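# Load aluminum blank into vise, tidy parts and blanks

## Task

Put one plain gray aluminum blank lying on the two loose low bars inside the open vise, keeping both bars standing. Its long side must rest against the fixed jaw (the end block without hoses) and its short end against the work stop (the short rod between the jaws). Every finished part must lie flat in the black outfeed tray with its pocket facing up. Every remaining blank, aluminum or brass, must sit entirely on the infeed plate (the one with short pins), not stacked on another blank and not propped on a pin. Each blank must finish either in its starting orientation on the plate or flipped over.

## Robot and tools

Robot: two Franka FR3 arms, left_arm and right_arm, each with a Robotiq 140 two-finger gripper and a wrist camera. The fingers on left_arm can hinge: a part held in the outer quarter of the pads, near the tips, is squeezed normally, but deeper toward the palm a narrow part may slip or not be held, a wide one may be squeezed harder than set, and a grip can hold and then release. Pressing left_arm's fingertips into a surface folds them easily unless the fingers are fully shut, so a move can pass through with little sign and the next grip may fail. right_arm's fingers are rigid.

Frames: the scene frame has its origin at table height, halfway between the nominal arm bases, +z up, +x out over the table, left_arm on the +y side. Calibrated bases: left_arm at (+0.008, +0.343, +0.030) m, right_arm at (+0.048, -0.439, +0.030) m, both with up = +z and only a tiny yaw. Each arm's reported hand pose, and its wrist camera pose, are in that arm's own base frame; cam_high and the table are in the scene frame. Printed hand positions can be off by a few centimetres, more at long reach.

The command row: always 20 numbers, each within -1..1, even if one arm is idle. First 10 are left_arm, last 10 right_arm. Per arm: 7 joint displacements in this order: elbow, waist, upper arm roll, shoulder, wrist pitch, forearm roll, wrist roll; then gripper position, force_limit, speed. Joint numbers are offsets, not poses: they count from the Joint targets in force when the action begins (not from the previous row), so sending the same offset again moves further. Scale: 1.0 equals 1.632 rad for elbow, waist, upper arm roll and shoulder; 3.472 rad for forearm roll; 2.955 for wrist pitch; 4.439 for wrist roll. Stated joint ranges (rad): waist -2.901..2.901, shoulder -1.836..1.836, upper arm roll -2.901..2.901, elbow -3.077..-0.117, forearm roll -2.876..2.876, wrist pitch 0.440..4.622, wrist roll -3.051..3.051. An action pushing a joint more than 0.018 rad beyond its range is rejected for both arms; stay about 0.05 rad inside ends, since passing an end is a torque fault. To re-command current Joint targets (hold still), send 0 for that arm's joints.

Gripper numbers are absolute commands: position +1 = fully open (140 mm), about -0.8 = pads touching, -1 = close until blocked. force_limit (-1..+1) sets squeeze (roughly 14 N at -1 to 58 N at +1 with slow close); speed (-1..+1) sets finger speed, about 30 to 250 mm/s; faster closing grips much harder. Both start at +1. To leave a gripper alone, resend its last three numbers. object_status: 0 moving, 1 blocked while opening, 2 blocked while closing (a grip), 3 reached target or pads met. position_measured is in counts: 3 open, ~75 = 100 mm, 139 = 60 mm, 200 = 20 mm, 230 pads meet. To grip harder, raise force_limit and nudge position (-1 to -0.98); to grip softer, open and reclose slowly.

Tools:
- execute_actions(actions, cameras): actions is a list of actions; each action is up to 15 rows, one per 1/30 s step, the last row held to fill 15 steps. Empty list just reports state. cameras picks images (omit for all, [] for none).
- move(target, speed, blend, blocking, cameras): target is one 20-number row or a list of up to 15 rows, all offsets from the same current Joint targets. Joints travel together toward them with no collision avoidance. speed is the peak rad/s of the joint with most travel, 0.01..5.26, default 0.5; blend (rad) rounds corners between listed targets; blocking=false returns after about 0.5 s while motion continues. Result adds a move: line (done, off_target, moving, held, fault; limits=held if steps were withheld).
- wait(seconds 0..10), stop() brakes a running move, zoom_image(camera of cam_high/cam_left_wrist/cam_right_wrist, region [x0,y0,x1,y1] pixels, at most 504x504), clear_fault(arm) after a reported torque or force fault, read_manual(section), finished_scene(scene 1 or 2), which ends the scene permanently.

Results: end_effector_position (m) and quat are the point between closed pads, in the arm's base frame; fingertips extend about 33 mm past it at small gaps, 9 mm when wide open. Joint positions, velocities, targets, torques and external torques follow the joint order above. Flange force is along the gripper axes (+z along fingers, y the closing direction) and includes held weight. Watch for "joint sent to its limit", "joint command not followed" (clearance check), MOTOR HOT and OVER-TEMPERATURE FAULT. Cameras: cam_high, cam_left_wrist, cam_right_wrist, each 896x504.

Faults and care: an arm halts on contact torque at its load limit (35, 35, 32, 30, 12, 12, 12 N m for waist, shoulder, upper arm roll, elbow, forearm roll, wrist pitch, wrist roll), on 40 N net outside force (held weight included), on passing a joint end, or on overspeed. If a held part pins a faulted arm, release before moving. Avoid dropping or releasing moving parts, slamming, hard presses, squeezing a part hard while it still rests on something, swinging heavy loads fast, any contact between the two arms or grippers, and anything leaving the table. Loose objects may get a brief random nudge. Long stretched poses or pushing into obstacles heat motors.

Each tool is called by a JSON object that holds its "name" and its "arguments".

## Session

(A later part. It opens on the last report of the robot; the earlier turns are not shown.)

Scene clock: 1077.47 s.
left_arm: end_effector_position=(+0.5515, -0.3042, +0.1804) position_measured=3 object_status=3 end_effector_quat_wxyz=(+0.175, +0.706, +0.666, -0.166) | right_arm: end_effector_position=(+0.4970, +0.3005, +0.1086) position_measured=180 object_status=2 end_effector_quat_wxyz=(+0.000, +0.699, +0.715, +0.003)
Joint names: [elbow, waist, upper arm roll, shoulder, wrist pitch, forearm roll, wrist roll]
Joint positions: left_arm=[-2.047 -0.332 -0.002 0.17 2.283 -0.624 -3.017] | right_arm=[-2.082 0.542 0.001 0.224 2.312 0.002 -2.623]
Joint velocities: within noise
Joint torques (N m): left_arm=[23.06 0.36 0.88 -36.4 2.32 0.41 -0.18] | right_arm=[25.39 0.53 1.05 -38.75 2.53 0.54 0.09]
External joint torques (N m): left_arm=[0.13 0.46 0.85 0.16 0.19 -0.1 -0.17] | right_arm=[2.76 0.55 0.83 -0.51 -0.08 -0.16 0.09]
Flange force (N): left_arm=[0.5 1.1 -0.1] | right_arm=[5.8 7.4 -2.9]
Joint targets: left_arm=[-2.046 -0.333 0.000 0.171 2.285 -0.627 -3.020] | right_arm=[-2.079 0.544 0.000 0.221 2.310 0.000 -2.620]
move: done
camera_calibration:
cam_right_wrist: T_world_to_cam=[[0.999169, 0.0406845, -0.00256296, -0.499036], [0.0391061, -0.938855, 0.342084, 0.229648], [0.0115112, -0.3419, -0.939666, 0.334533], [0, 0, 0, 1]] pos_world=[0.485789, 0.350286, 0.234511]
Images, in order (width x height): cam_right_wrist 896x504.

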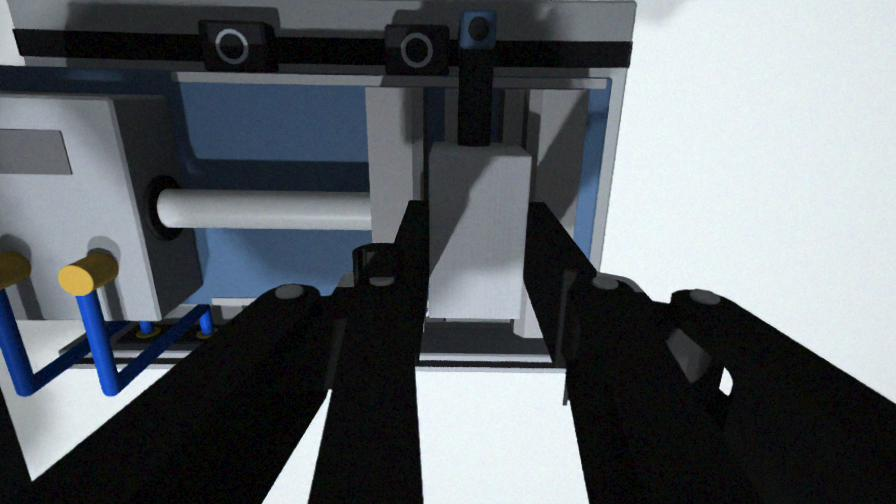

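{"name": "move", "arguments": {"target": [0,0,0,0,0,0,0,1,-1,-0.5,0.00068918,0.00055408,0,0.00047755,-0.00011688,0,0.00020371,-1,-1,-1], "speed": 0.03, "cameras": []}}

{"name": "move", "arguments": {"target": [0,0,0,0,0,0,0,1,-1,-0.5,0.00068918,0.00055408,0,0.00047755,-0.00011688,0,0.00020371,-1,-1,-1], "speed": 0.03, "cameras": ["cam_right_wrist"]}}

{"name": "zoom_image", "arguments": {"camera": "cam_right_wrist", "region": [410, 60, 570, 180]}}

Scene clock: 1082.10 s.
left_arm: end_effector_position=(+0.5515, -0.3042, +0.1804) position_measured=3 object_status=3 end_effector_quat_wxyz=(+0.175, +0.706, +0.666, -0.166) | right_arm: end_effector_position=(+0.4970, +0.3005, +0.1088) position_measured=180 object_status=2 end_effector_quat_wxyz=(+0.000, +0.699, +0.715, +0.003)
Joint names: [elbow, waist, upper arm roll, shoulder, wrist pitch, forearm roll, wrist roll]
Joint positions: left_arm=[-2.047 -0.332 -0.002 0.17 2.283 -0.624 -3.017] | right_arm=[-2.082 0.543 0 0.224 2.311 0.002 -2.623]
Joint velocities: within noise
Joint torques (N m): left_arm=[23.08 0.34 0.85 -36.44 2.32 0.4 -0.19] | right_arm=[25.48 0.71 1.24 -38.53 2.64 0.57 0.16]
External joint torques (N m): left_arm=[0.18 0.46 0.84 0.11 0.2 -0.1 -0.18] | right_arm=[3.02 0.76 1.03 -0.56 0.07 -0.13 0.16]
Flange force (N): left_arm=[0.4 1.1 -0.1] | right_arm=[6.6 7.8 -2.8]
Joint targets: left_arm=[-2.046 -0.333 0.000 0.171 2.285 -0.627 -3.020] | right_arm=[-2.078 0.545 0.000 0.222 2.310 0.000 -2.619]
move: done
No camera images: "cameras" was empty.

Scene clock: 1082.80 s.
left_arm: end_effector_position=(+0.5515, -0.3042, +0.1804) position_measured=3 object_status=3 end_effector_quat_wxyz=(+0.175, +0.706, +0.666, -0.166) | right_arm: end_effector_position=(+0.4970, +0.3006, +0.1088) position_measured=180 object_status=2 end_effector_quat_wxyz=(+0.000, +0.699, +0.715, +0.003)
Joint names: [elbow, waist, upper arm roll, shoulder, wrist pitch, forearm roll, wrist roll]
Joint positions: left_arm=[-2.047 -0.332 -0.002 0.17 2.283 -0.624 -3.017] | right_arm=[-2.081 0.543 0 0.224 2.31 0.002 -2.622]
Joint velocities: within noise
Joint torques (N m): left_arm=[23.07 0.3 0.85 -36.4 2.32 0.39 -0.21] | right_arm=[25.78 0.85 1.46 -38.42 2.78 0.63 0.19]
External joint torques (N m): left_arm=[0.13 0.47 0.88 0.22 0.19 -0.11 -0.19] | right_arm=[3.28 0.84 1.22 -0.39 0.21 -0.07 0.18]
Flange force (N): left_arm=[0.5 1.2 0.0] | right_arm=[7.4 8.8 -2.5]
Joint targets: left_arm=[-2.046 -0.333 0.000 0.171 2.285 -0.627 -3.020] | right_arm=[-2.077 0.546 0.000 0.223 2.309 0.000 -2.618]
move: done
camera_calibration:
cam_right_wrist: T_world_to_cam=[[0.999211, 0.0395933, -0.00327401, -0.498706], [0.0383143, -0.938574, 0.342943, 0.229804], [0.0105054, -0.342798, -0.93935, 0.33561], [0, 0, 0, 1]] pos_world=[0.485982, 0.35048, 0.234813]
Images, in order (width x height): cam_right_wrist 896x504.

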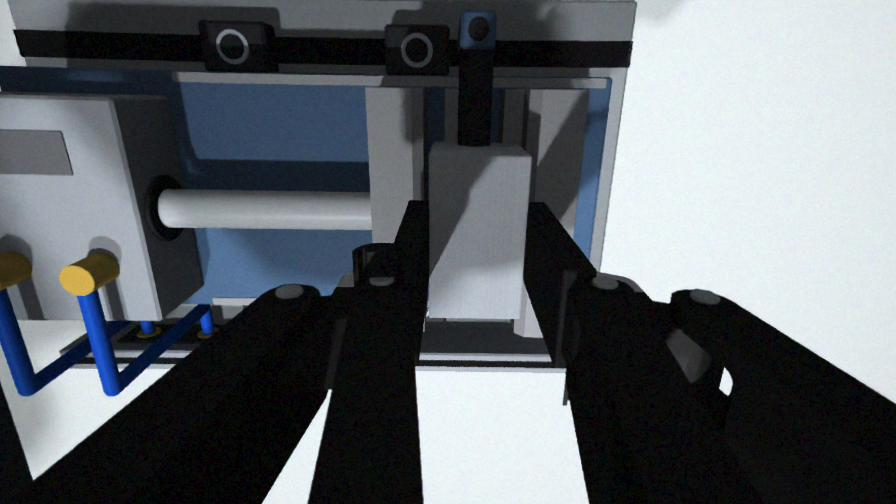

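Scaled by 3.150 from the camera's 896x504 image, which has a finer 1280x720 frame.

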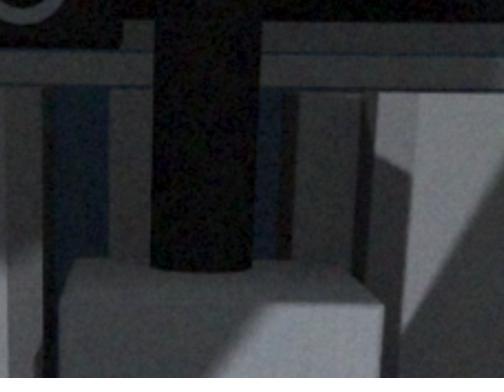

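{"name": "move", "arguments": {"target": [0,0,0,0,0,0,0,1,-1,-0.5,0.0030685,-0.00077775,0,0.00212624,-0.00052041,0,-0.00028595,-1,-1,-1], "speed": 0.03, "cameras": ["cam_right_wrist", "cam_left_wrist"]}}

{"name": "zoom_image", "arguments": {"camera": "cam_right_wrist", "region": [410, 60, 570, 180]}}

{"name": "zoom_image", "arguments": {"camera": "cam_left_wrist", "region": [450, 220, 530, 300]}}

Scene clock: 1086.43 s.
left_arm: end_effector_position=(+0.5515, -0.3042, +0.1804) position_measured=3 object_status=3 end_effector_quat_wxyz=(+0.175, +0.706, +0.666, -0.166) | right_arm: end_effector_position=(+0.4975, +0.3006, +0.1086) position_measured=180 object_status=2 end_effector_quat_wxyz=(+0.000, +0.699, +0.715, +0.002)
Joint names: [elbow, waist, upper arm roll, shoulder, wrist pitch, forearm roll, wrist roll]
Joint positions: left_arm=[-2.047 -0.332 -0.002 0.17 2.284 -0.624 -3.017] | right_arm=[-2.076 0.544 0 0.227 2.307 0.002 -2.621]
Joint velocities: within noise
Joint torques (N m): left_arm=[23.05 0.31 0.91 -36.41 2.32 0.4 -0.2] | right_arm=[26.1 0.65 1.72 -38.22 3.02 0.73 0.02]
External joint torques (N m): left_arm=[0.17 0.45 0.91 0.11 0.2 -0.1 -0.18] | right_arm=[3.65 0.73 1.56 -0.14 0.46 0.02 0.02]
Flange force (N): left_arm=[0.4 1.1 -0.2] | right_arm=[8.1 10.5 -1.8]
Joint targets: left_arm=[-2.046 -0.333 0.000 0.171 2.285 -0.627 -3.020] | right_arm=[-2.072 0.545 0.000 0.226 2.308 0.000 -2.620]
move: done
camera_calibration:
cam_left_wrist: T_world_to_cam=[[0.998315, -0.0513602, 0.0270108, -0.564147], [-0.0545591, -0.672169, 0.738385, -0.299507], [-0.0197678, -0.738615, -0.673838, 0.0507039], [0, 0, 0, 1]] pos_world=[0.547858, -0.192843, 0.270556]
cam_right_wrist: T_world_to_cam=[[0.999215, 0.0392965, -0.00502867, -0.498892], [0.0386254, -0.938107, 0.344186, 0.229545], [0.00880787, -0.34411, -0.938888, 0.336602], [0, 0, 0, 1]] pos_world=[0.48667, 0.35077, 0.234517]
Images, in order (width x height): cam_left_wrist 896x504, cam_right_wrist 896x504.

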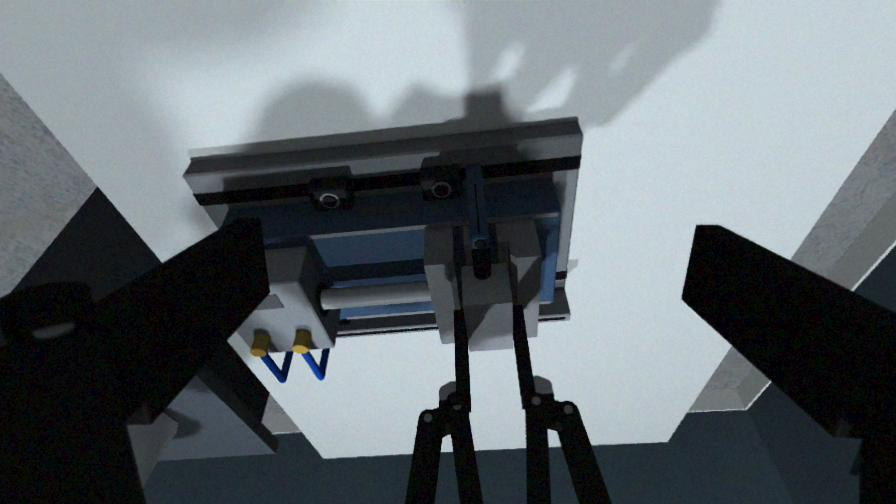

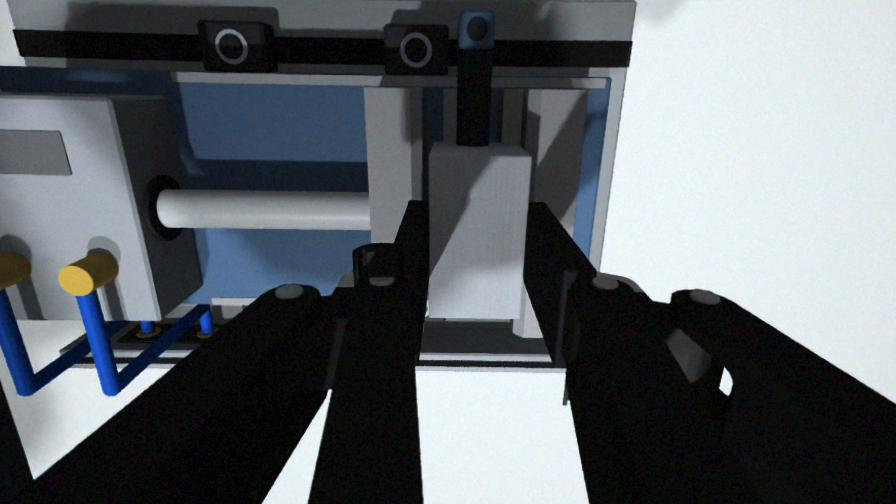

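Scaled by 3.150 from the camera's 896x504 image, which has a finer 1280x720 frame.

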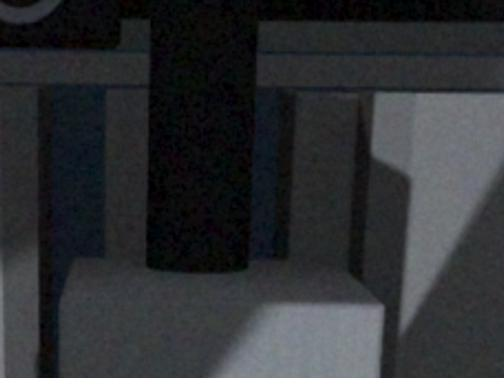

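Scaled by 6.300 from the camera's 896x504 image, which has a finer 1280x720 frame.

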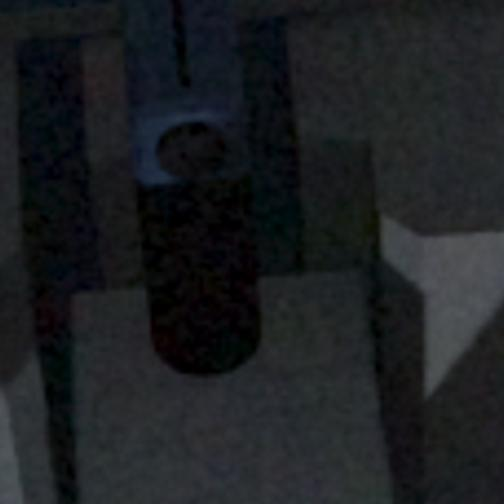

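{"name": "move", "arguments": {"target": [0,0,0,0,0,0,0,1,-1,-0.5,0.0020457,-0.0005185,0,0.0014175,-0.00034694,0,-0.00019063,-1,-1,-1], "speed": 0.03, "cameras": []}}

{"name": "move", "arguments": {"target": [0,0,0,0,0,0,0,1,-1,-0.5,0.0010228,-0.00025925,0,0.00070875,-0.00017347,0,-0.00009532,-1,-1,-1], "speed": 0.03, "cameras": ["cam_right_wrist", "cam_left_wrist"]}}

{"name": "zoom_image", "arguments": {"camera": "cam_right_wrist", "region": [410, 60, 570, 180]}}

{"name": "zoom_image", "arguments": {"camera": "cam_left_wrist", "region": [450, 220, 530, 300]}}

Scene clock: 1092.10 s.
left_arm: end_effector_position=(+0.5515, -0.3042, +0.1804) position_measured=3 object_status=3 end_effector_quat_wxyz=(+0.175, +0.706, +0.666, -0.166) | right_arm: end_effector_position=(+0.4980, +0.3007, +0.1084) position_measured=180 object_status=2 end_effector_quat_wxyz=(+0.000, +0.699, +0.715, +0.001)
Joint names: [elbow, waist, upper arm roll, shoulder, wrist pitch, forearm roll, wrist roll]
Joint positions: left_arm=[-2.047 -0.332 -0.002 0.17 2.284 -0.624 -3.017] | right_arm=[-2.073 0.544 -0.001 0.23 2.305 0.001 -2.621]
Joint velocities: within noise
Joint torques (N m): left_arm=[23.06 0.36 0.87 -36.4 2.33 0.42 -0.19] | right_arm=[26.57 0.73 1.83 -38.51 3.16 0.79 0]
External joint torques (N m): left_arm=[0.26 0.48 0.85 -0.04 0.21 -0.09 -0.18] | right_arm=[4.16 0.69 1.55 -0.31 0.61 0.09 0]
Flange force (N): left_arm=[0.3 1.0 -0.4] | right_arm=[8.7 11.7 -2.1]
Joint targets: left_arm=[-2.046 -0.333 0.000 0.171 2.285 -0.627 -3.020] | right_arm=[-2.068 0.544 0.000 0.229 2.307 0.000 -2.620]
move: done
No camera images: "cameras" was empty.

Scene clock: 1092.80 s.
left_arm: end_effector_position=(+0.5515, -0.3042, +0.1804) position_measured=3 object_status=3 end_effector_quat_wxyz=(+0.175, +0.706, +0.666, -0.166) | right_arm: end_effector_position=(+0.4983, +0.3007, +0.1083) position_measured=180 object_status=2 end_effector_quat_wxyz=(+0.000, +0.699, +0.715, +0.001)
Joint names: [elbow, waist, upper arm roll, shoulder, wrist pitch, forearm roll, wrist roll]
Joint positions: left_arm=[-2.047 -0.332 -0.002 0.17 2.284 -0.624 -3.017] | right_arm=[-2.071 0.544 -0.001 0.231 2.304 0.001 -2.621]
Joint velocities: within noise
Joint torques (N m): left_arm=[23.06 0.35 0.86 -36.43 2.31 0.42 -0.23] | right_arm=[26.27 0.49 1.98 -38.65 3.19 0.8 -0.01]
External joint torques (N m): left_arm=[0.12 0.51 0.88 0.16 0.18 -0.08 -0.22] | right_arm=[3.76 0.43 1.68 -0.38 0.62 0.09 -0.01]
Flange force (N): left_arm=[0.4 1.1 -0.2] | right_arm=[7.6 10.3 -1.9]
Joint targets: left_arm=[-2.046 -0.333 0.000 0.171 2.285 -0.627 -3.020] | right_arm=[-2.067 0.544 0.000 0.230 2.306 0.000 -2.621]
move: done
camera_calibration:
cam_left_wrist: T_world_to_cam=[[0.998315, -0.0513602, 0.0270108, -0.564147], [-0.0545591, -0.672169, 0.738385, -0.299507], [-0.0197678, -0.738615, -0.673838, 0.0507039], [0, 0, 0, 1]] pos_world=[0.547858, -0.192843, 0.270556]
cam_right_wrist: T_world_to_cam=[[0.999217, 0.0390392, -0.00636471, -0.49949], [0.0388353, -0.937713, 0.345234, 0.229337], [0.0075094, -0.345211, -0.938495, 0.337214], [0, 0, 0, 1]] pos_world=[0.48766, 0.350962, 0.23412]
Images, in order (width x height): cam_left_wrist 896x504, cam_right_wrist 896x504.

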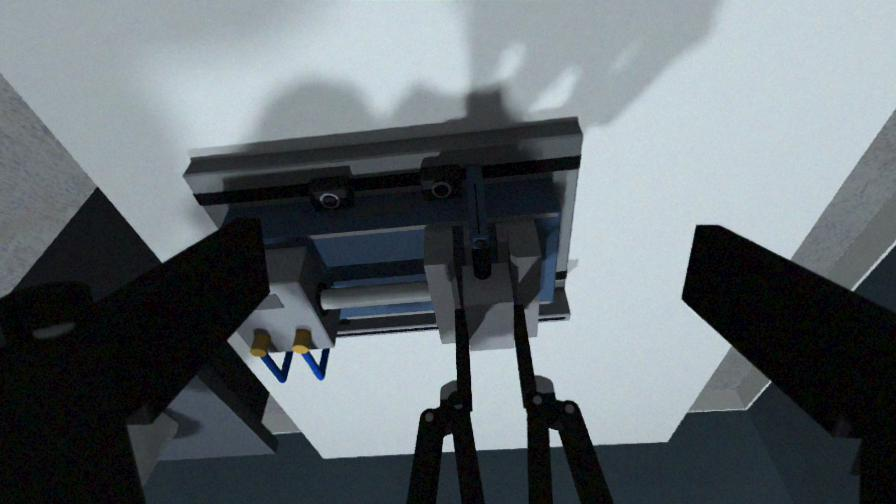

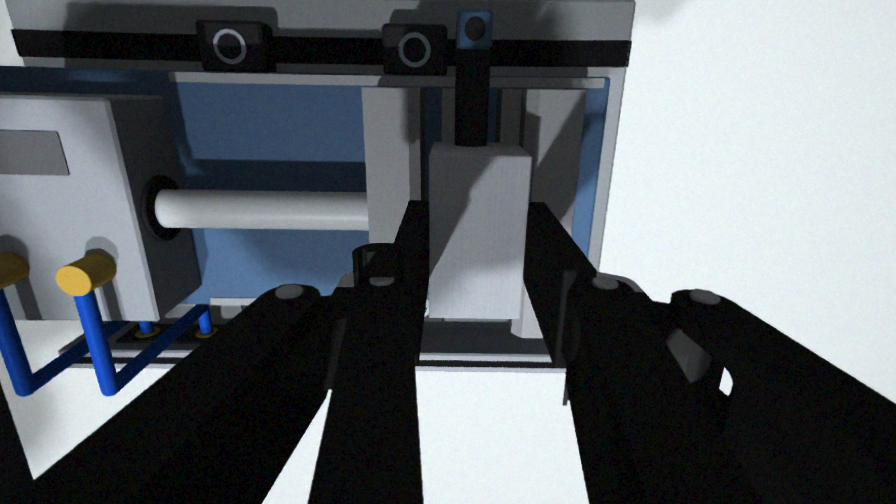

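Scaled by 3.150 from the camera's 896x504 image, which has a finer 1280x720 frame.

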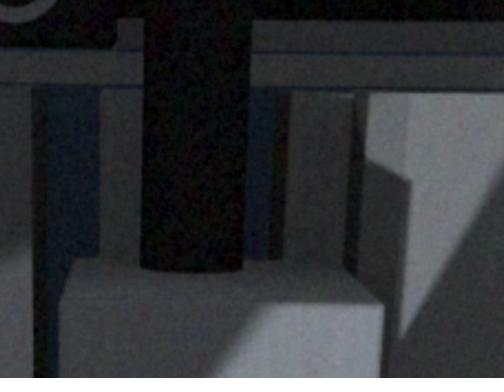

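Scaled by 6.300 from the camera's 896x504 image, which has a finer 1280x720 frame.

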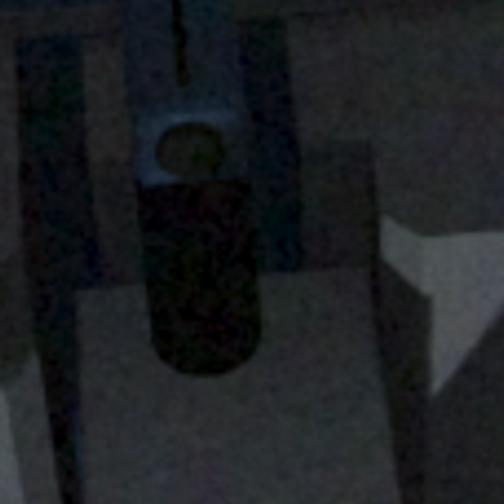

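{"name": "move", "arguments": {"target": [0,0,0,0,0,0,0,1,-1,-0.5,0.0010228,-0.00025925,0,0.00070875,-0.00017347,0,-0.00009532,-1,-1,-1], "speed": 0.03, "cameras": []}}

{"name": "move", "arguments": {"target": [0,0,0,0,0,0,0,1,-1,-0.5,0.0010228,-0.00025925,0,0.00070875,-0.00017347,0,-0.00009532,-1,-1,-1], "speed": 0.03, "cameras": ["cam_right_wrist", "cam_left_wrist"]}}

{"name": "zoom_image", "arguments": {"camera": "cam_right_wrist", "region": [410, 60, 570, 180]}}

{"name": "zoom_image", "arguments": {"camera": "cam_left_wrist", "region": [450, 220, 530, 300]}}

Scene clock: 1099.23 s.
left_arm: end_effector_position=(+0.5516, -0.3042, +0.1804) position_measured=3 object_status=3 end_effector_quat_wxyz=(+0.175, +0.706, +0.666, -0.166) | right_arm: end_effector_position=(+0.4987, +0.3008, +0.1081) position_measured=180 object_status=2 end_effector_quat_wxyz=(+0.000, +0.699, +0.715, +0.001)
Joint names: [elbow, waist, upper arm roll, shoulder, wrist pitch, forearm roll, wrist roll]
Joint positions: left_arm=[-2.047 -0.332 -0.002 0.17 2.284 -0.624 -3.017] | right_arm=[-2.07 0.543 -0.001 0.232 2.303 0.001 -2.621]
Joint velocities: within noise
Joint torques (N m): left_arm=[23.06 0.32 0.83 -36.45 2.32 0.41 -0.19] | right_arm=[26.34 0.28 1.94 -38.69 3.19 0.82 0.02]
External joint torques (N m): left_arm=[0.04 0.33 0.7 0.24 0.17 -0.1 -0.18] | right_arm=[3.76 0.36 1.77 -0.24 0.61 0.12 0.02]
Flange force (N): left_arm=[0.4 0.9 0.2] | right_arm=[7.8 10.6 -1.7]
Joint targets: left_arm=[-2.046 -0.333 0.000 0.171 2.285 -0.627 -3.020] | right_arm=[-2.065 0.543 0.000 0.231 2.306 0.000 -2.621]
move: done
No camera images: "cameras" was empty.

Scene clock: 1099.93 s.
left_arm: end_effector_position=(+0.5516, -0.3042, +0.1804) position_measured=3 object_status=3 end_effector_quat_wxyz=(+0.175, +0.706, +0.666, -0.166) | right_arm: end_effector_position=(+0.4991, +0.3008, +0.1080) position_measured=180 object_status=2 end_effector_quat_wxyz=(+0.000, +0.700, +0.715, +0.001)
Joint names: [elbow, waist, upper arm roll, shoulder, wrist pitch, forearm roll, wrist roll]
Joint positions: left_arm=[-2.047 -0.332 -0.002 0.17 2.284 -0.624 -3.017] | right_arm=[-2.068 0.543 -0.001 0.233 2.303 0.001 -2.621]
Joint velocities: within noise
Joint torques (N m): left_arm=[23.06 0.35 0.9 -36.43 2.31 0.42 -0.2] | right_arm=[26.25 0.24 1.97 -38.95 3.18 0.86 -0.1]
External joint torques (N m): left_arm=[0.16 0.66 1.06 0.1 0.2 -0.08 -0.18] | right_arm=[3.75 0.32 1.8 -0.6 0.62 0.16 -0.1]
Flange force (N): left_arm=[0.7 1.1 -0.4] | right_arm=[7.1 9.9 -2.2]
Joint targets: left_arm=[-2.046 -0.333 0.000 0.171 2.285 -0.627 -3.020] | right_arm=[-2.063 0.543 0.000 0.232 2.305 0.000 -2.622]
move: done
camera_calibration:
cam_left_wrist: T_world_to_cam=[[0.998315, -0.0513602, 0.0270108, -0.564147], [-0.0545591, -0.672169, 0.738385, -0.299507], [-0.0197678, -0.738615, -0.673838, 0.0507039], [0, 0, 0, 1]] pos_world=[0.547858, -0.192843, 0.270556]
cam_right_wrist: T_world_to_cam=[[0.999236, 0.0384919, -0.0067118, -0.500127], [0.0384394, -0.937625, 0.345517, 0.22956], [0.00700646, -0.345511, -0.938389, 0.33738], [0, 0, 0, 1]] pos_world=[0.488557, 0.35106, 0.23392]
Images, in order (width x height): cam_left_wrist 896x504, cam_right_wrist 896x504.

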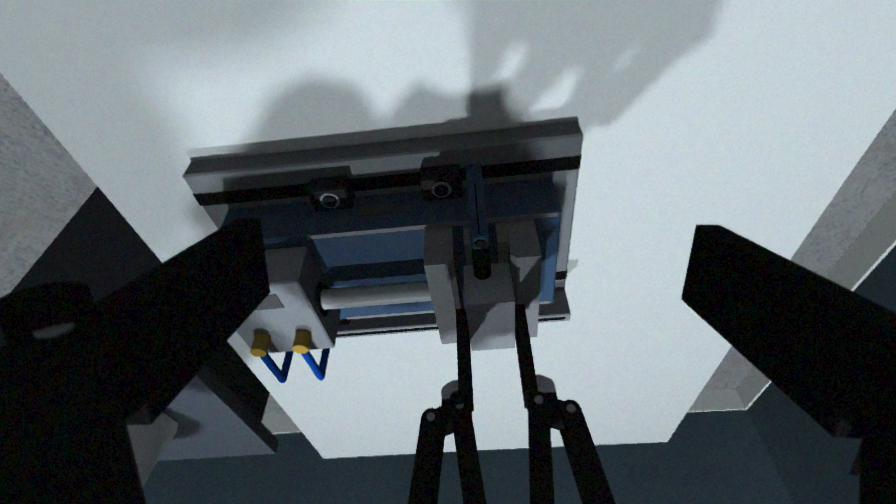

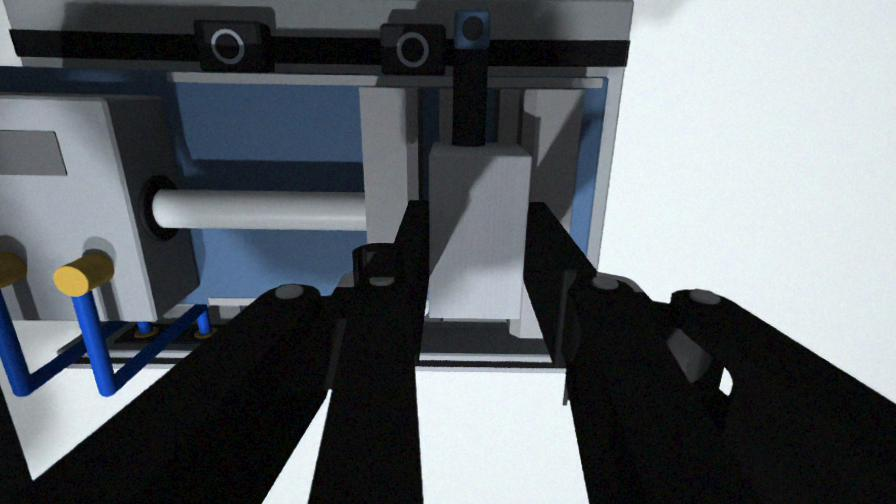

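Scaled by 3.150 from the camera's 896x504 image, which has a finer 1280x720 frame.

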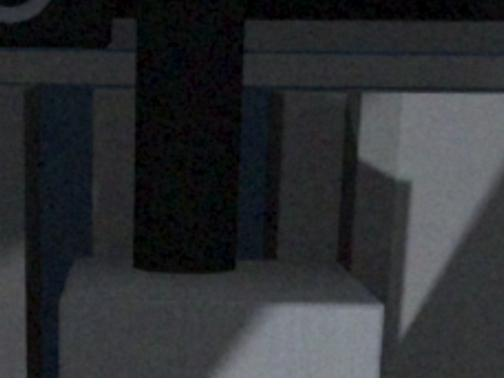

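Scaled by 6.300 from the camera's 896x504 image, which has a finer 1280x720 frame.

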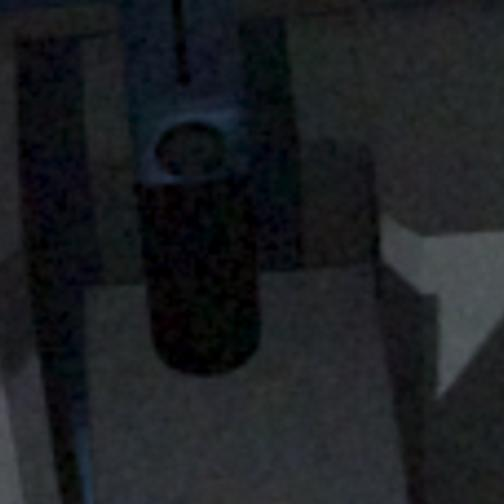

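{"name": "move", "arguments": {"target": [0,0,0,0,0,0,0,1,-1,-0.5,0.0010228,-0.00025925,0,0.00070875,-0.00017347,0,-0.00009532,-1,-1,-1], "speed": 0.03, "cameras": []}}

{"name": "move", "arguments": {"target": [0,0,0,0,0,0,0,1,-1,-0.5,0.0010228,-0.00025925,0,0.00070875,-0.00017347,0,-0.00009532,-1,-1,-1], "speed": 0.03, "cameras": ["cam_right_wrist", "cam_left_wrist"]}}

{"name": "zoom_image", "arguments": {"camera": "cam_right_wrist", "region": [410, 60, 570, 180]}}

{"name": "zoom_image", "arguments": {"camera": "cam_left_wrist", "region": [450, 220, 530, 300]}}

Scene clock: 1104.70 s.
left_arm: end_effector_position=(+0.5516, -0.3042, +0.1804) position_measured=3 object_status=3 end_effector_quat_wxyz=(+0.175, +0.706, +0.666, -0.166) | right_arm: end_effector_position=(+0.4992, +0.3008, +0.1080) position_measured=180 object_status=2 end_effector_quat_wxyz=(+0.000, +0.700, +0.715, +0.000)
Joint names: [elbow, waist, upper arm roll, shoulder, wrist pitch, forearm roll, wrist roll]
Joint positions: left_arm=[-2.047 -0.332 -0.002 0.17 2.284 -0.624 -3.017] | right_arm=[-2.067 0.543 -0.001 0.234 2.301 0.001 -2.621]
Joint velocities: within noise
Joint torques (N m): left_arm=[23.1 0.33 0.87 -36.46 2.32 0.42 -0.2] | right_arm=[26.53 0.05 1.82 -38.57 3.34 0.85 -0.1]
External joint torques (N m): left_arm=[0.16 0.46 0.87 0.19 0.19 -0.08 -0.19] | right_arm=[4.03 0.11 1.63 -0.18 0.78 0.15 -0.1]
Flange force (N): left_arm=[0.4 1.3 -0.1] | right_arm=[7.8 11.8 -1.4]
Joint targets: left_arm=[-2.046 -0.333 0.000 0.171 2.285 -0.627 -3.020] | right_arm=[-2.062 0.542 0.000 0.233 2.305 0.000 -2.622]
move: done
No camera images: "cameras" was empty.

Scene clock: 1105.40 s.
left_arm: end_effector_position=(+0.5516, -0.3042, +0.1804) position_measured=3 object_status=3 end_effector_quat_wxyz=(+0.175, +0.706, +0.666, -0.166) | right_arm: end_effector_position=(+0.4993, +0.3008, +0.1080) position_measured=180 object_status=2 end_effector_quat_wxyz=(+0.000, +0.700, +0.715, +0.000)
Joint names: [elbow, waist, upper arm roll, shoulder, wrist pitch, forearm roll, wrist roll]
Joint positions: left_arm=[-2.047 -0.332 -0.002 0.17 2.284 -0.624 -3.017] | right_arm=[-2.065 0.543 -0.001 0.235 2.3 0.001 -2.621]
Joint velocities: within noise
Joint torques (N m): left_arm=[23.04 0.34 0.86 -36.4 2.33 0.42 -0.17] | right_arm=[26.57 -0.25 1.53 -38.54 3.52 0.85 -0.11]
External joint torques (N m): left_arm=[0.12 0.55 0.93 0.11 0.2 -0.08 -0.16] | right_arm=[4.1 -0.22 1.32 -0.17 0.97 0.14 -0.11]
Flange force (N): left_arm=[0.6 1.0 -0.2] | right_arm=[7.4 12.2 -1.1]
Joint targets: left_arm=[-2.046 -0.333 0.000 0.171 2.285 -0.627 -3.020] | right_arm=[-2.060 0.542 0.000 0.235 2.304 0.000 -2.622]
move: done
camera_calibration:
cam_left_wrist: T_world_to_cam=[[0.998315, -0.0513602, 0.0270108, -0.564147], [-0.0545591, -0.672169, 0.738385, -0.299507], [-0.0197678, -0.738615, -0.673838, 0.0507039], [0, 0, 0, 1]] pos_world=[0.547858, -0.192843, 0.270556]
cam_right_wrist: T_world_to_cam=[[0.999226, 0.0384465, -0.0083278, -0.500125], [0.0389503, -0.937298, 0.346346, 0.229201], [0.00551014, -0.346402, -0.93807, 0.338323], [0, 0, 0, 1]] pos_world=[0.488946, 0.351254, 0.233823]
Images, in order (width x height): cam_left_wrist 896x504, cam_right_wrist 896x504.

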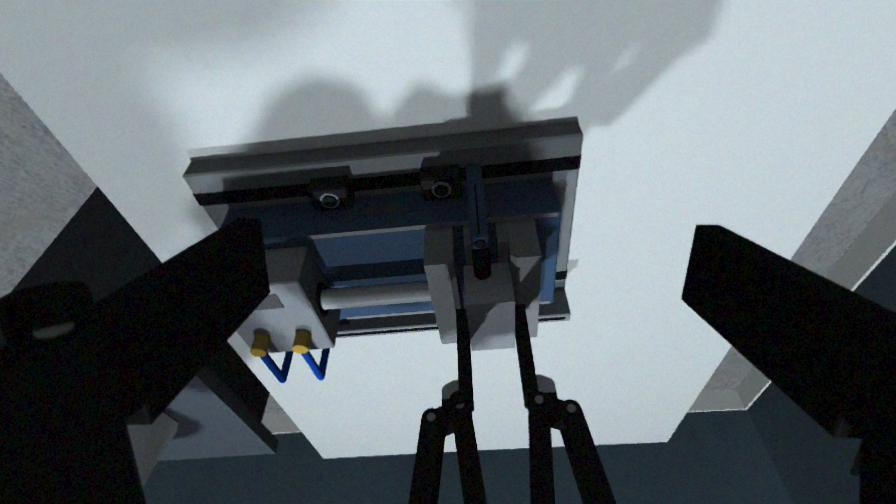

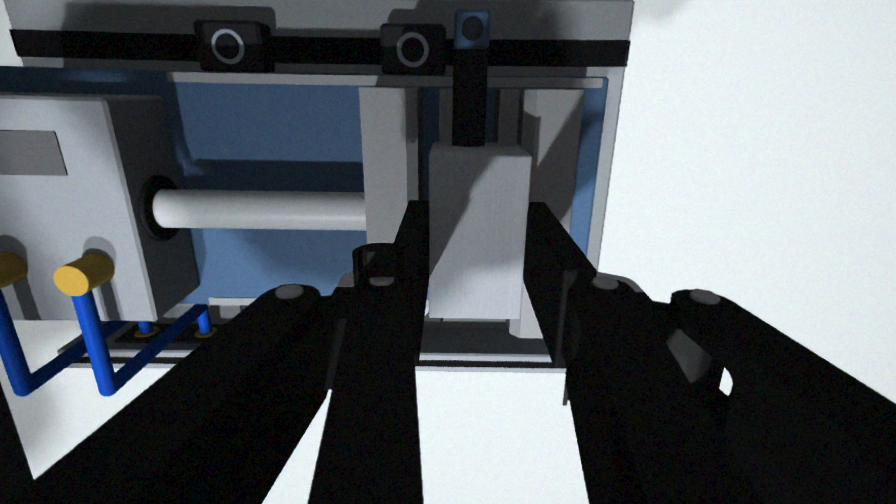

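Scaled by 3.150 from the camera's 896x504 image, which has a finer 1280x720 frame.

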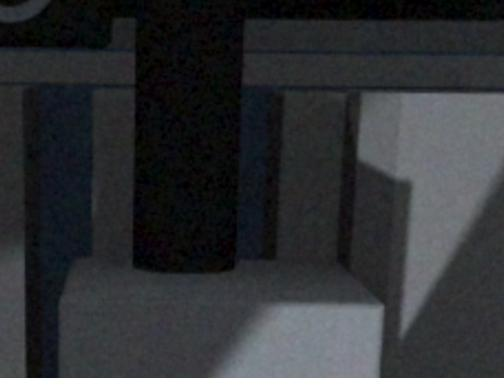

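Scaled by 6.300 from the camera's 896x504 image, which has a finer 1280x720 frame.

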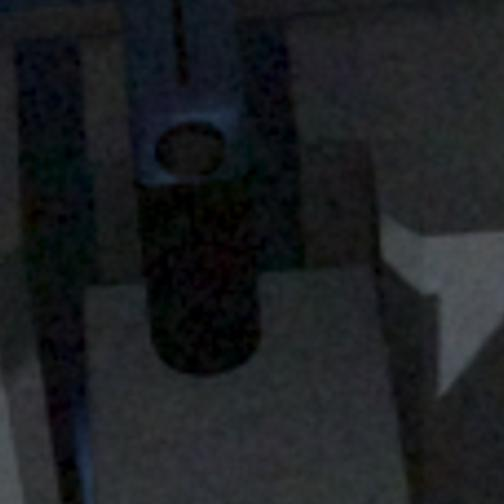

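{"name": "move", "arguments": {"target": [0,0,0,0,0,0,0,1,-1,-0.5,-0.00044495,0,0,0.00094066,0.00076525,0,0,-1,-1,-1], "speed": 0.03, "cameras": []}}

{"name": "move", "arguments": {"target": [0,0,0,0,0,0,0,1,-1,-0.5,-0.00044495,0,0,0.00094066,0.00076525,0,0,-1,-1,-1], "speed": 0.03, "cameras": ["cam_right_wrist", "cam_left_wrist"]}}

{"name": "zoom_image", "arguments": {"camera": "cam_left_wrist", "region": [450, 220, 530, 300]}}

Scene clock: 1114.43 s.
left_arm: end_effector_position=(+0.5516, -0.3042, +0.1804) position_measured=3 object_status=3 end_effector_quat_wxyz=(+0.175, +0.706, +0.666, -0.166) | right_arm: end_effector_position=(+0.4993, +0.3008, +0.1077) position_measured=180 object_status=2 end_effector_quat_wxyz=(+0.000, +0.700, +0.715, -0.001)
Joint names: [elbow, waist, upper arm roll, shoulder, wrist pitch, forearm roll, wrist roll]
Joint positions: left_arm=[-2.047 -0.332 -0.002 0.17 2.284 -0.624 -3.017] | right_arm=[-2.064 0.543 -0.001 0.236 2.299 0.001 -2.621]
Joint velocities: within noise
Joint torques (N m): left_arm=[23.1 0.32 0.87 -36.41 2.31 0.41 -0.18] | right_arm=[25.61 -0.15 1.48 -38.26 3.2 0.85 -0.17]
External joint torques (N m): left_arm=[0.13 0.55 0.96 0.24 0.18 -0.09 -0.17] | right_arm=[3.16 -0.11 1.27 0.13 0.66 0.15 -0.16]
Flange force (N): left_arm=[0.6 1.4 -0.1] | right_arm=[6.2 10.1 -0.6]
Joint targets: left_arm=[-2.046 -0.333 0.000 0.171 2.285 -0.627 -3.020] | right_arm=[-2.061 0.542 0.000 0.236 2.307 0.000 -2.622]
move: done
No camera images: "cameras" was empty.

Scene clock: 1115.13 s.
left_arm: end_effector_position=(+0.5516, -0.3042, +0.1804) position_measured=3 object_status=3 end_effector_quat_wxyz=(+0.175, +0.706, +0.666, -0.166) | right_arm: end_effector_position=(+0.4993, +0.3008, +0.1070) position_measured=180 object_status=2 end_effector_quat_wxyz=(-0.001, +0.700, +0.715, -0.001)
Joint names: [elbow, waist, upper arm roll, shoulder, wrist pitch, forearm roll, wrist roll]
Joint positions: left_arm=[-2.047 -0.332 -0.002 0.17 2.284 -0.624 -3.017] | right_arm=[-2.064 0.543 -0.001 0.238 2.3 0.001 -2.621]
Joint velocities: within noise
Joint torques (N m): left_arm=[23.05 0.33 0.86 -36.4 2.31 0.42 -0.19] | right_arm=[25.1 -0.23 1.42 -38.31 3.37 0.86 -0.18]
External joint torques (N m): left_arm=[0.3 0.42 0.82 -0.11 0.2 -0.08 -0.18] | right_arm=[2.6 -0.09 1.3 0.24 0.82 0.15 -0.18]
Flange force (N): left_arm=[0.2 1.0 -0.5] | right_arm=[5.1 8.3 0.3]
Joint targets: left_arm=[-2.046 -0.333 0.000 0.171 2.285 -0.627 -3.020] | right_arm=[-2.061 0.542 0.000 0.238 2.309 0.000 -2.622]
move: done
camera_calibration:
cam_left_wrist: T_world_to_cam=[[0.998315, -0.0513602, 0.0270108, -0.564147], [-0.0545591, -0.672169, 0.738385, -0.299507], [-0.0197678, -0.738615, -0.673838, 0.0507039], [0, 0, 0, 1]] pos_world=[0.547858, -0.192843, 0.270556]
cam_right_wrist: T_world_to_cam=[[0.999219, 0.0383825, -0.00939346, -0.499956], [0.0392568, -0.937081, 0.346898, 0.229313], [0.00451238, -0.346995, -0.937856, 0.337972], [0, 0, 0, 1]] pos_world=[0.489039, 0.35135, 0.232724]
Images, in order (width x height): cam_left_wrist 896x504, cam_right_wrist 896x504.

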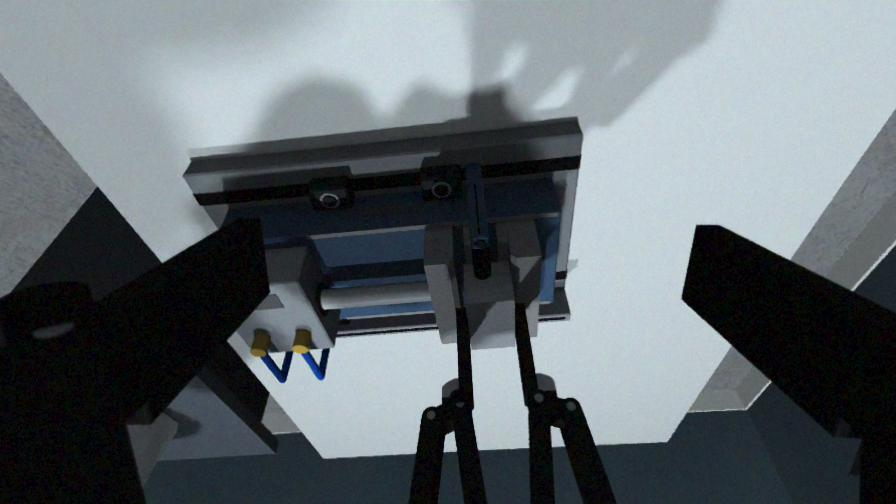

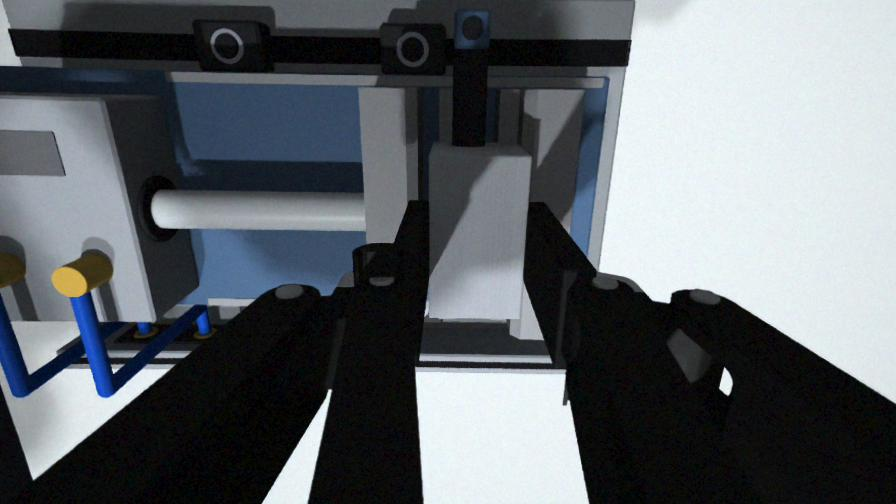

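Scaled by 6.300 from the camera's 896x504 image, which has a finer 1280x720 frame.

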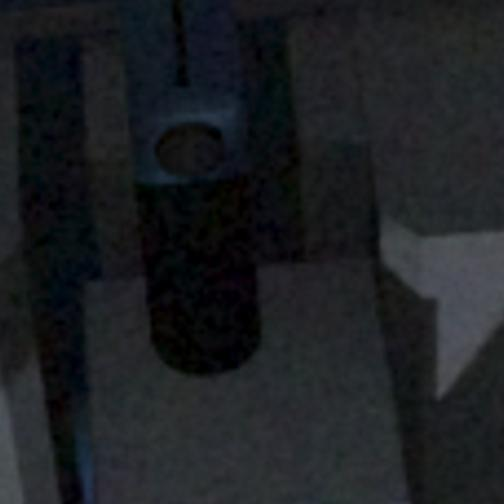

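{"name": "move", "arguments": {"target": [0,0,0,0,0,0,0,1,-1,-0.5,-0.00031147,0,0,0.00065846,0.00053568,0,0,-1,-1,-1], "speed": 0.03, "cameras": []}}

Scene clock: 1118.63 s.
left_arm: end_effector_position=(+0.5516, -0.3042, +0.1804) position_measured=3 object_status=3 end_effector_quat_wxyz=(+0.175, +0.706, +0.666, -0.166) | right_arm: end_effector_position=(+0.4993, +0.3008, +0.1070) position_measured=180 object_status=2 end_effector_quat_wxyz=(-0.001, +0.700, +0.715, -0.001)
Joint names: [elbow, waist, upper arm roll, shoulder, wrist pitch, forearm roll, wrist roll]
Joint positions: left_arm=[-2.047 -0.332 -0.002 0.17 2.284 -0.624 -3.017] | right_arm=[-2.064 0.543 -0.001 0.238 2.3 0.001 -2.621]
Joint velocities: within noise
Joint torques (N m): left_arm=[23.07 0.35 0.89 -36.37 2.32 0.42 -0.22] | right_arm=[25.1 -0.28 1.5 -37.63 3.6 0.85 -0.12]
External joint torques (N m): left_arm=[0.12 0.59 0.98 0.16 0.19 -0.08 -0.21] | right_arm=[2.67 -0.43 1.11 0.72 1.05 0.15 -0.12]
Flange force (N): left_arm=[0.6 1.1 -0.2] | right_arm=[5.4 9.6 1.5]
Joint targets: left_arm=[-2.046 -0.333 0.000 0.171 2.285 -0.627 -3.020] | right_arm=[-2.062 0.542 0.000 0.239 2.310 0.000 -2.622]
move: done
No camera images: "cameras" was empty.

{"name": "move", "arguments": {"target": [0,0,0,0,0,0,0,1,-1,-0.5,0,0,0,0,0,0,0,-0.25,-1,-1], "cameras": []}}

{"name": "wait", "arguments": {"seconds": 0.5, "cameras": ["cam_right_wrist", "cam_left_wrist"]}}

{"name": "zoom_image", "arguments": {"camera": "cam_left_wrist", "region": [450, 220, 530, 300]}}

{"name": "zoom_image", "arguments": {"camera": "cam_right_wrist", "region": [410, 60, 570, 180]}}

Scene clock: 1124.43 s.
left_arm: end_effector_position=(+0.5516, -0.3042, +0.1804) position_measured=3 object_status=3 end_effector_quat_wxyz=(+0.175, +0.706, +0.666, -0.166) | right_arm: end_effector_position=(+0.5012, +0.3020, +0.1078) position_measured=160 object_status=0 end_effector_quat_wxyz=(+0.000, +0.700, +0.715, +0.002)
Joint names: [elbow, waist, upper arm roll, shoulder, wrist pitch, forearm roll, wrist roll]
Joint positions: left_arm=[-2.047 -0.332 -0.002 0.17 2.284 -0.624 -3.017] | right_arm=[-2.063 0.543 -0.001 0.238 2.306 0.001 -2.621]
Joint velocities: within noise
Joint torques (N m): left_arm=[23.05 0.31 0.89 -36.43 2.31 0.42 -0.21] | right_arm=[24.3 -0.32 1.05 -37.76 2.82 0.71 -0.14]
External joint torques (N m): left_arm=[0.2 0.33 0.78 -0.01 0.18 -0.08 -0.2] | right_arm=[1.75 -0.25 0.86 0.81 0.24 0 -0.14]
Flange force (N): left_arm=[0.2 0.8 -0.3] | right_arm=[4.3 7.5 0.6]
Joint targets: left_arm=[-2.046 -0.333 0.000 0.171 2.285 -0.627 -3.020] | right_arm=[-2.062 0.542 0.000 0.239 2.310 0.000 -2.622]
move: done
No camera images: "cameras" was empty.

Scene clock: 1124.93 s.
left_arm: end_effector_position=(+0.5516, -0.3042, +0.1804) position_measured=3 object_status=3 end_effector_quat_wxyz=(+0.175, +0.706, +0.666, -0.166) | right_arm: end_effector_position=(+0.5014, +0.3020, +0.1078) position_measured=160 object_status=3 end_effector_quat_wxyz=(+0.000, +0.700, +0.715, +0.002)
Joint names: [elbow, waist, upper arm roll, shoulder, wrist pitch, forearm roll, wrist roll]
Joint positions: left_arm=[-2.047 -0.332 -0.002 0.17 2.284 -0.624 -3.017] | right_arm=[-2.063 0.543 -0.001 0.238 2.306 0.001 -2.621]
Joint velocities: within noise
Joint torques (N m): left_arm=[23.06 0.38 0.87 -36.44 2.33 0.42 -0.18] | right_arm=[24.17 -0.35 1 -37.76 2.79 0.73 -0.18]
External joint torques (N m): left_arm=[0.05 0.58 0.93 0.25 0.19 -0.08 -0.17] | right_arm=[1.63 -0.3 0.79 0.8 0.21 0.02 -0.18]
Flange force (N): left_arm=[0.7 1.1 0.0] | right_arm=[3.9 7.2 0.5]
Joint targets: left_arm=[-2.046 -0.333 0.000 0.171 2.285 -0.627 -3.020] | right_arm=[-2.062 0.542 0.000 0.239 2.310 0.000 -2.622]
Tool commands: left_gripper/position=+1.0 left_gripper/force_limit=-1.0 left_gripper/speed=-0.5 right_gripper/position=-0.25 right_gripper/force_limit=-1.0 right_gripper/speed=-1.0
wait: 0.50 s; at rest by 0.17 s
camera_calibration:
cam_left_wrist: T_world_to_cam=[[0.998317, -0.0512867, 0.0270783, -0.564153], [-0.0545595, -0.672173, 0.738382, -0.299507], [-0.0196679, -0.738616, -0.673839, 0.0506494], [0, 0, 0, 1]] pos_world=[0.547858, -0.192843, 0.270556]
cam_right_wrist: T_world_to_cam=[[0.999256, 0.0384173, -0.00331639, -0.502765], [0.0372147, -0.938295, 0.343827, 0.231742], [0.0100972, -0.343695, -0.939027, 0.33552], [0, 0, 0, 1]] pos_world=[0.490379, 0.352073, 0.233716]
Images, in order (width x height): cam_left_wrist 896x504, cam_right_wrist 896x504.

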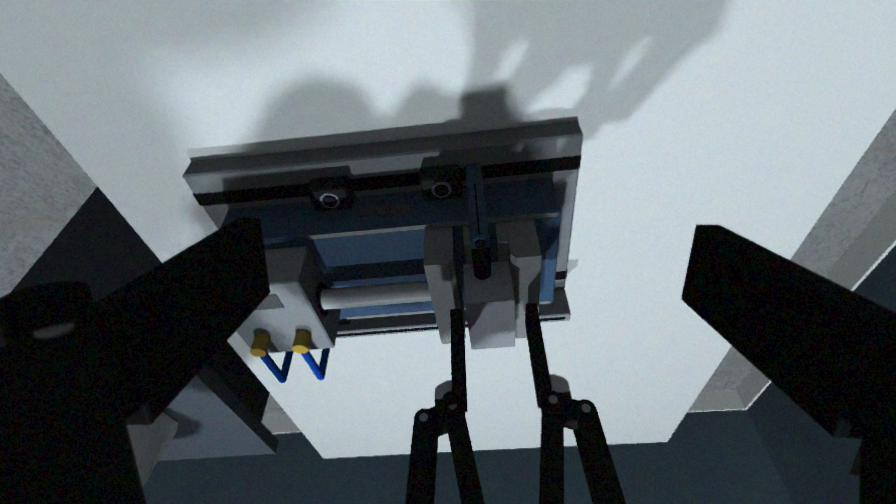

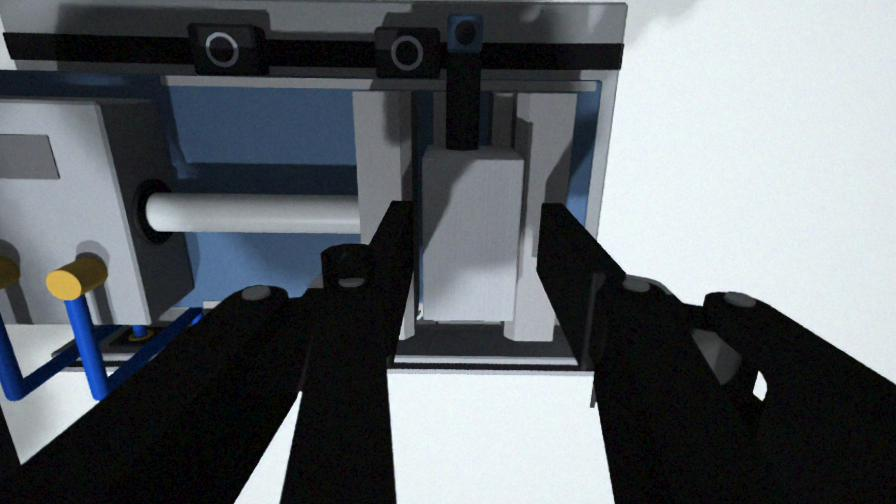

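Scaled by 6.300 from the camera's 896x504 image, which has a finer 1280x720 frame.

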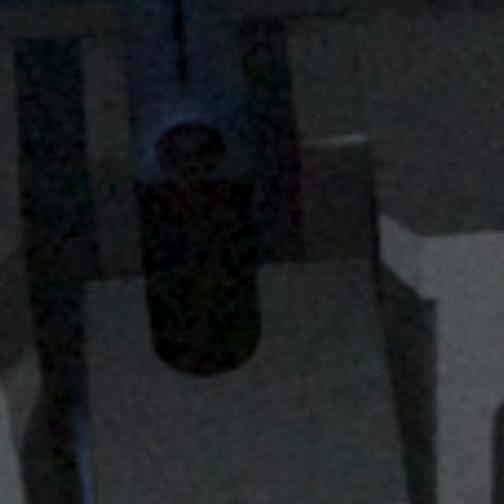

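Scaled by 3.150 from the camera's 896x504 image, which has a finer 1280x720 frame.

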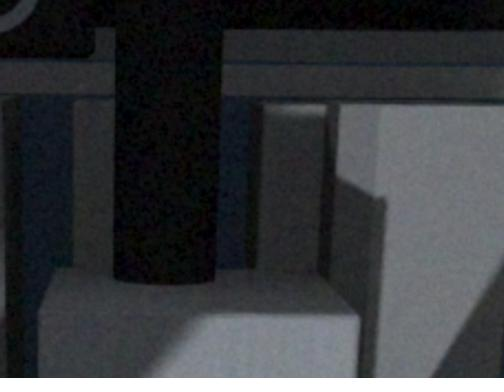

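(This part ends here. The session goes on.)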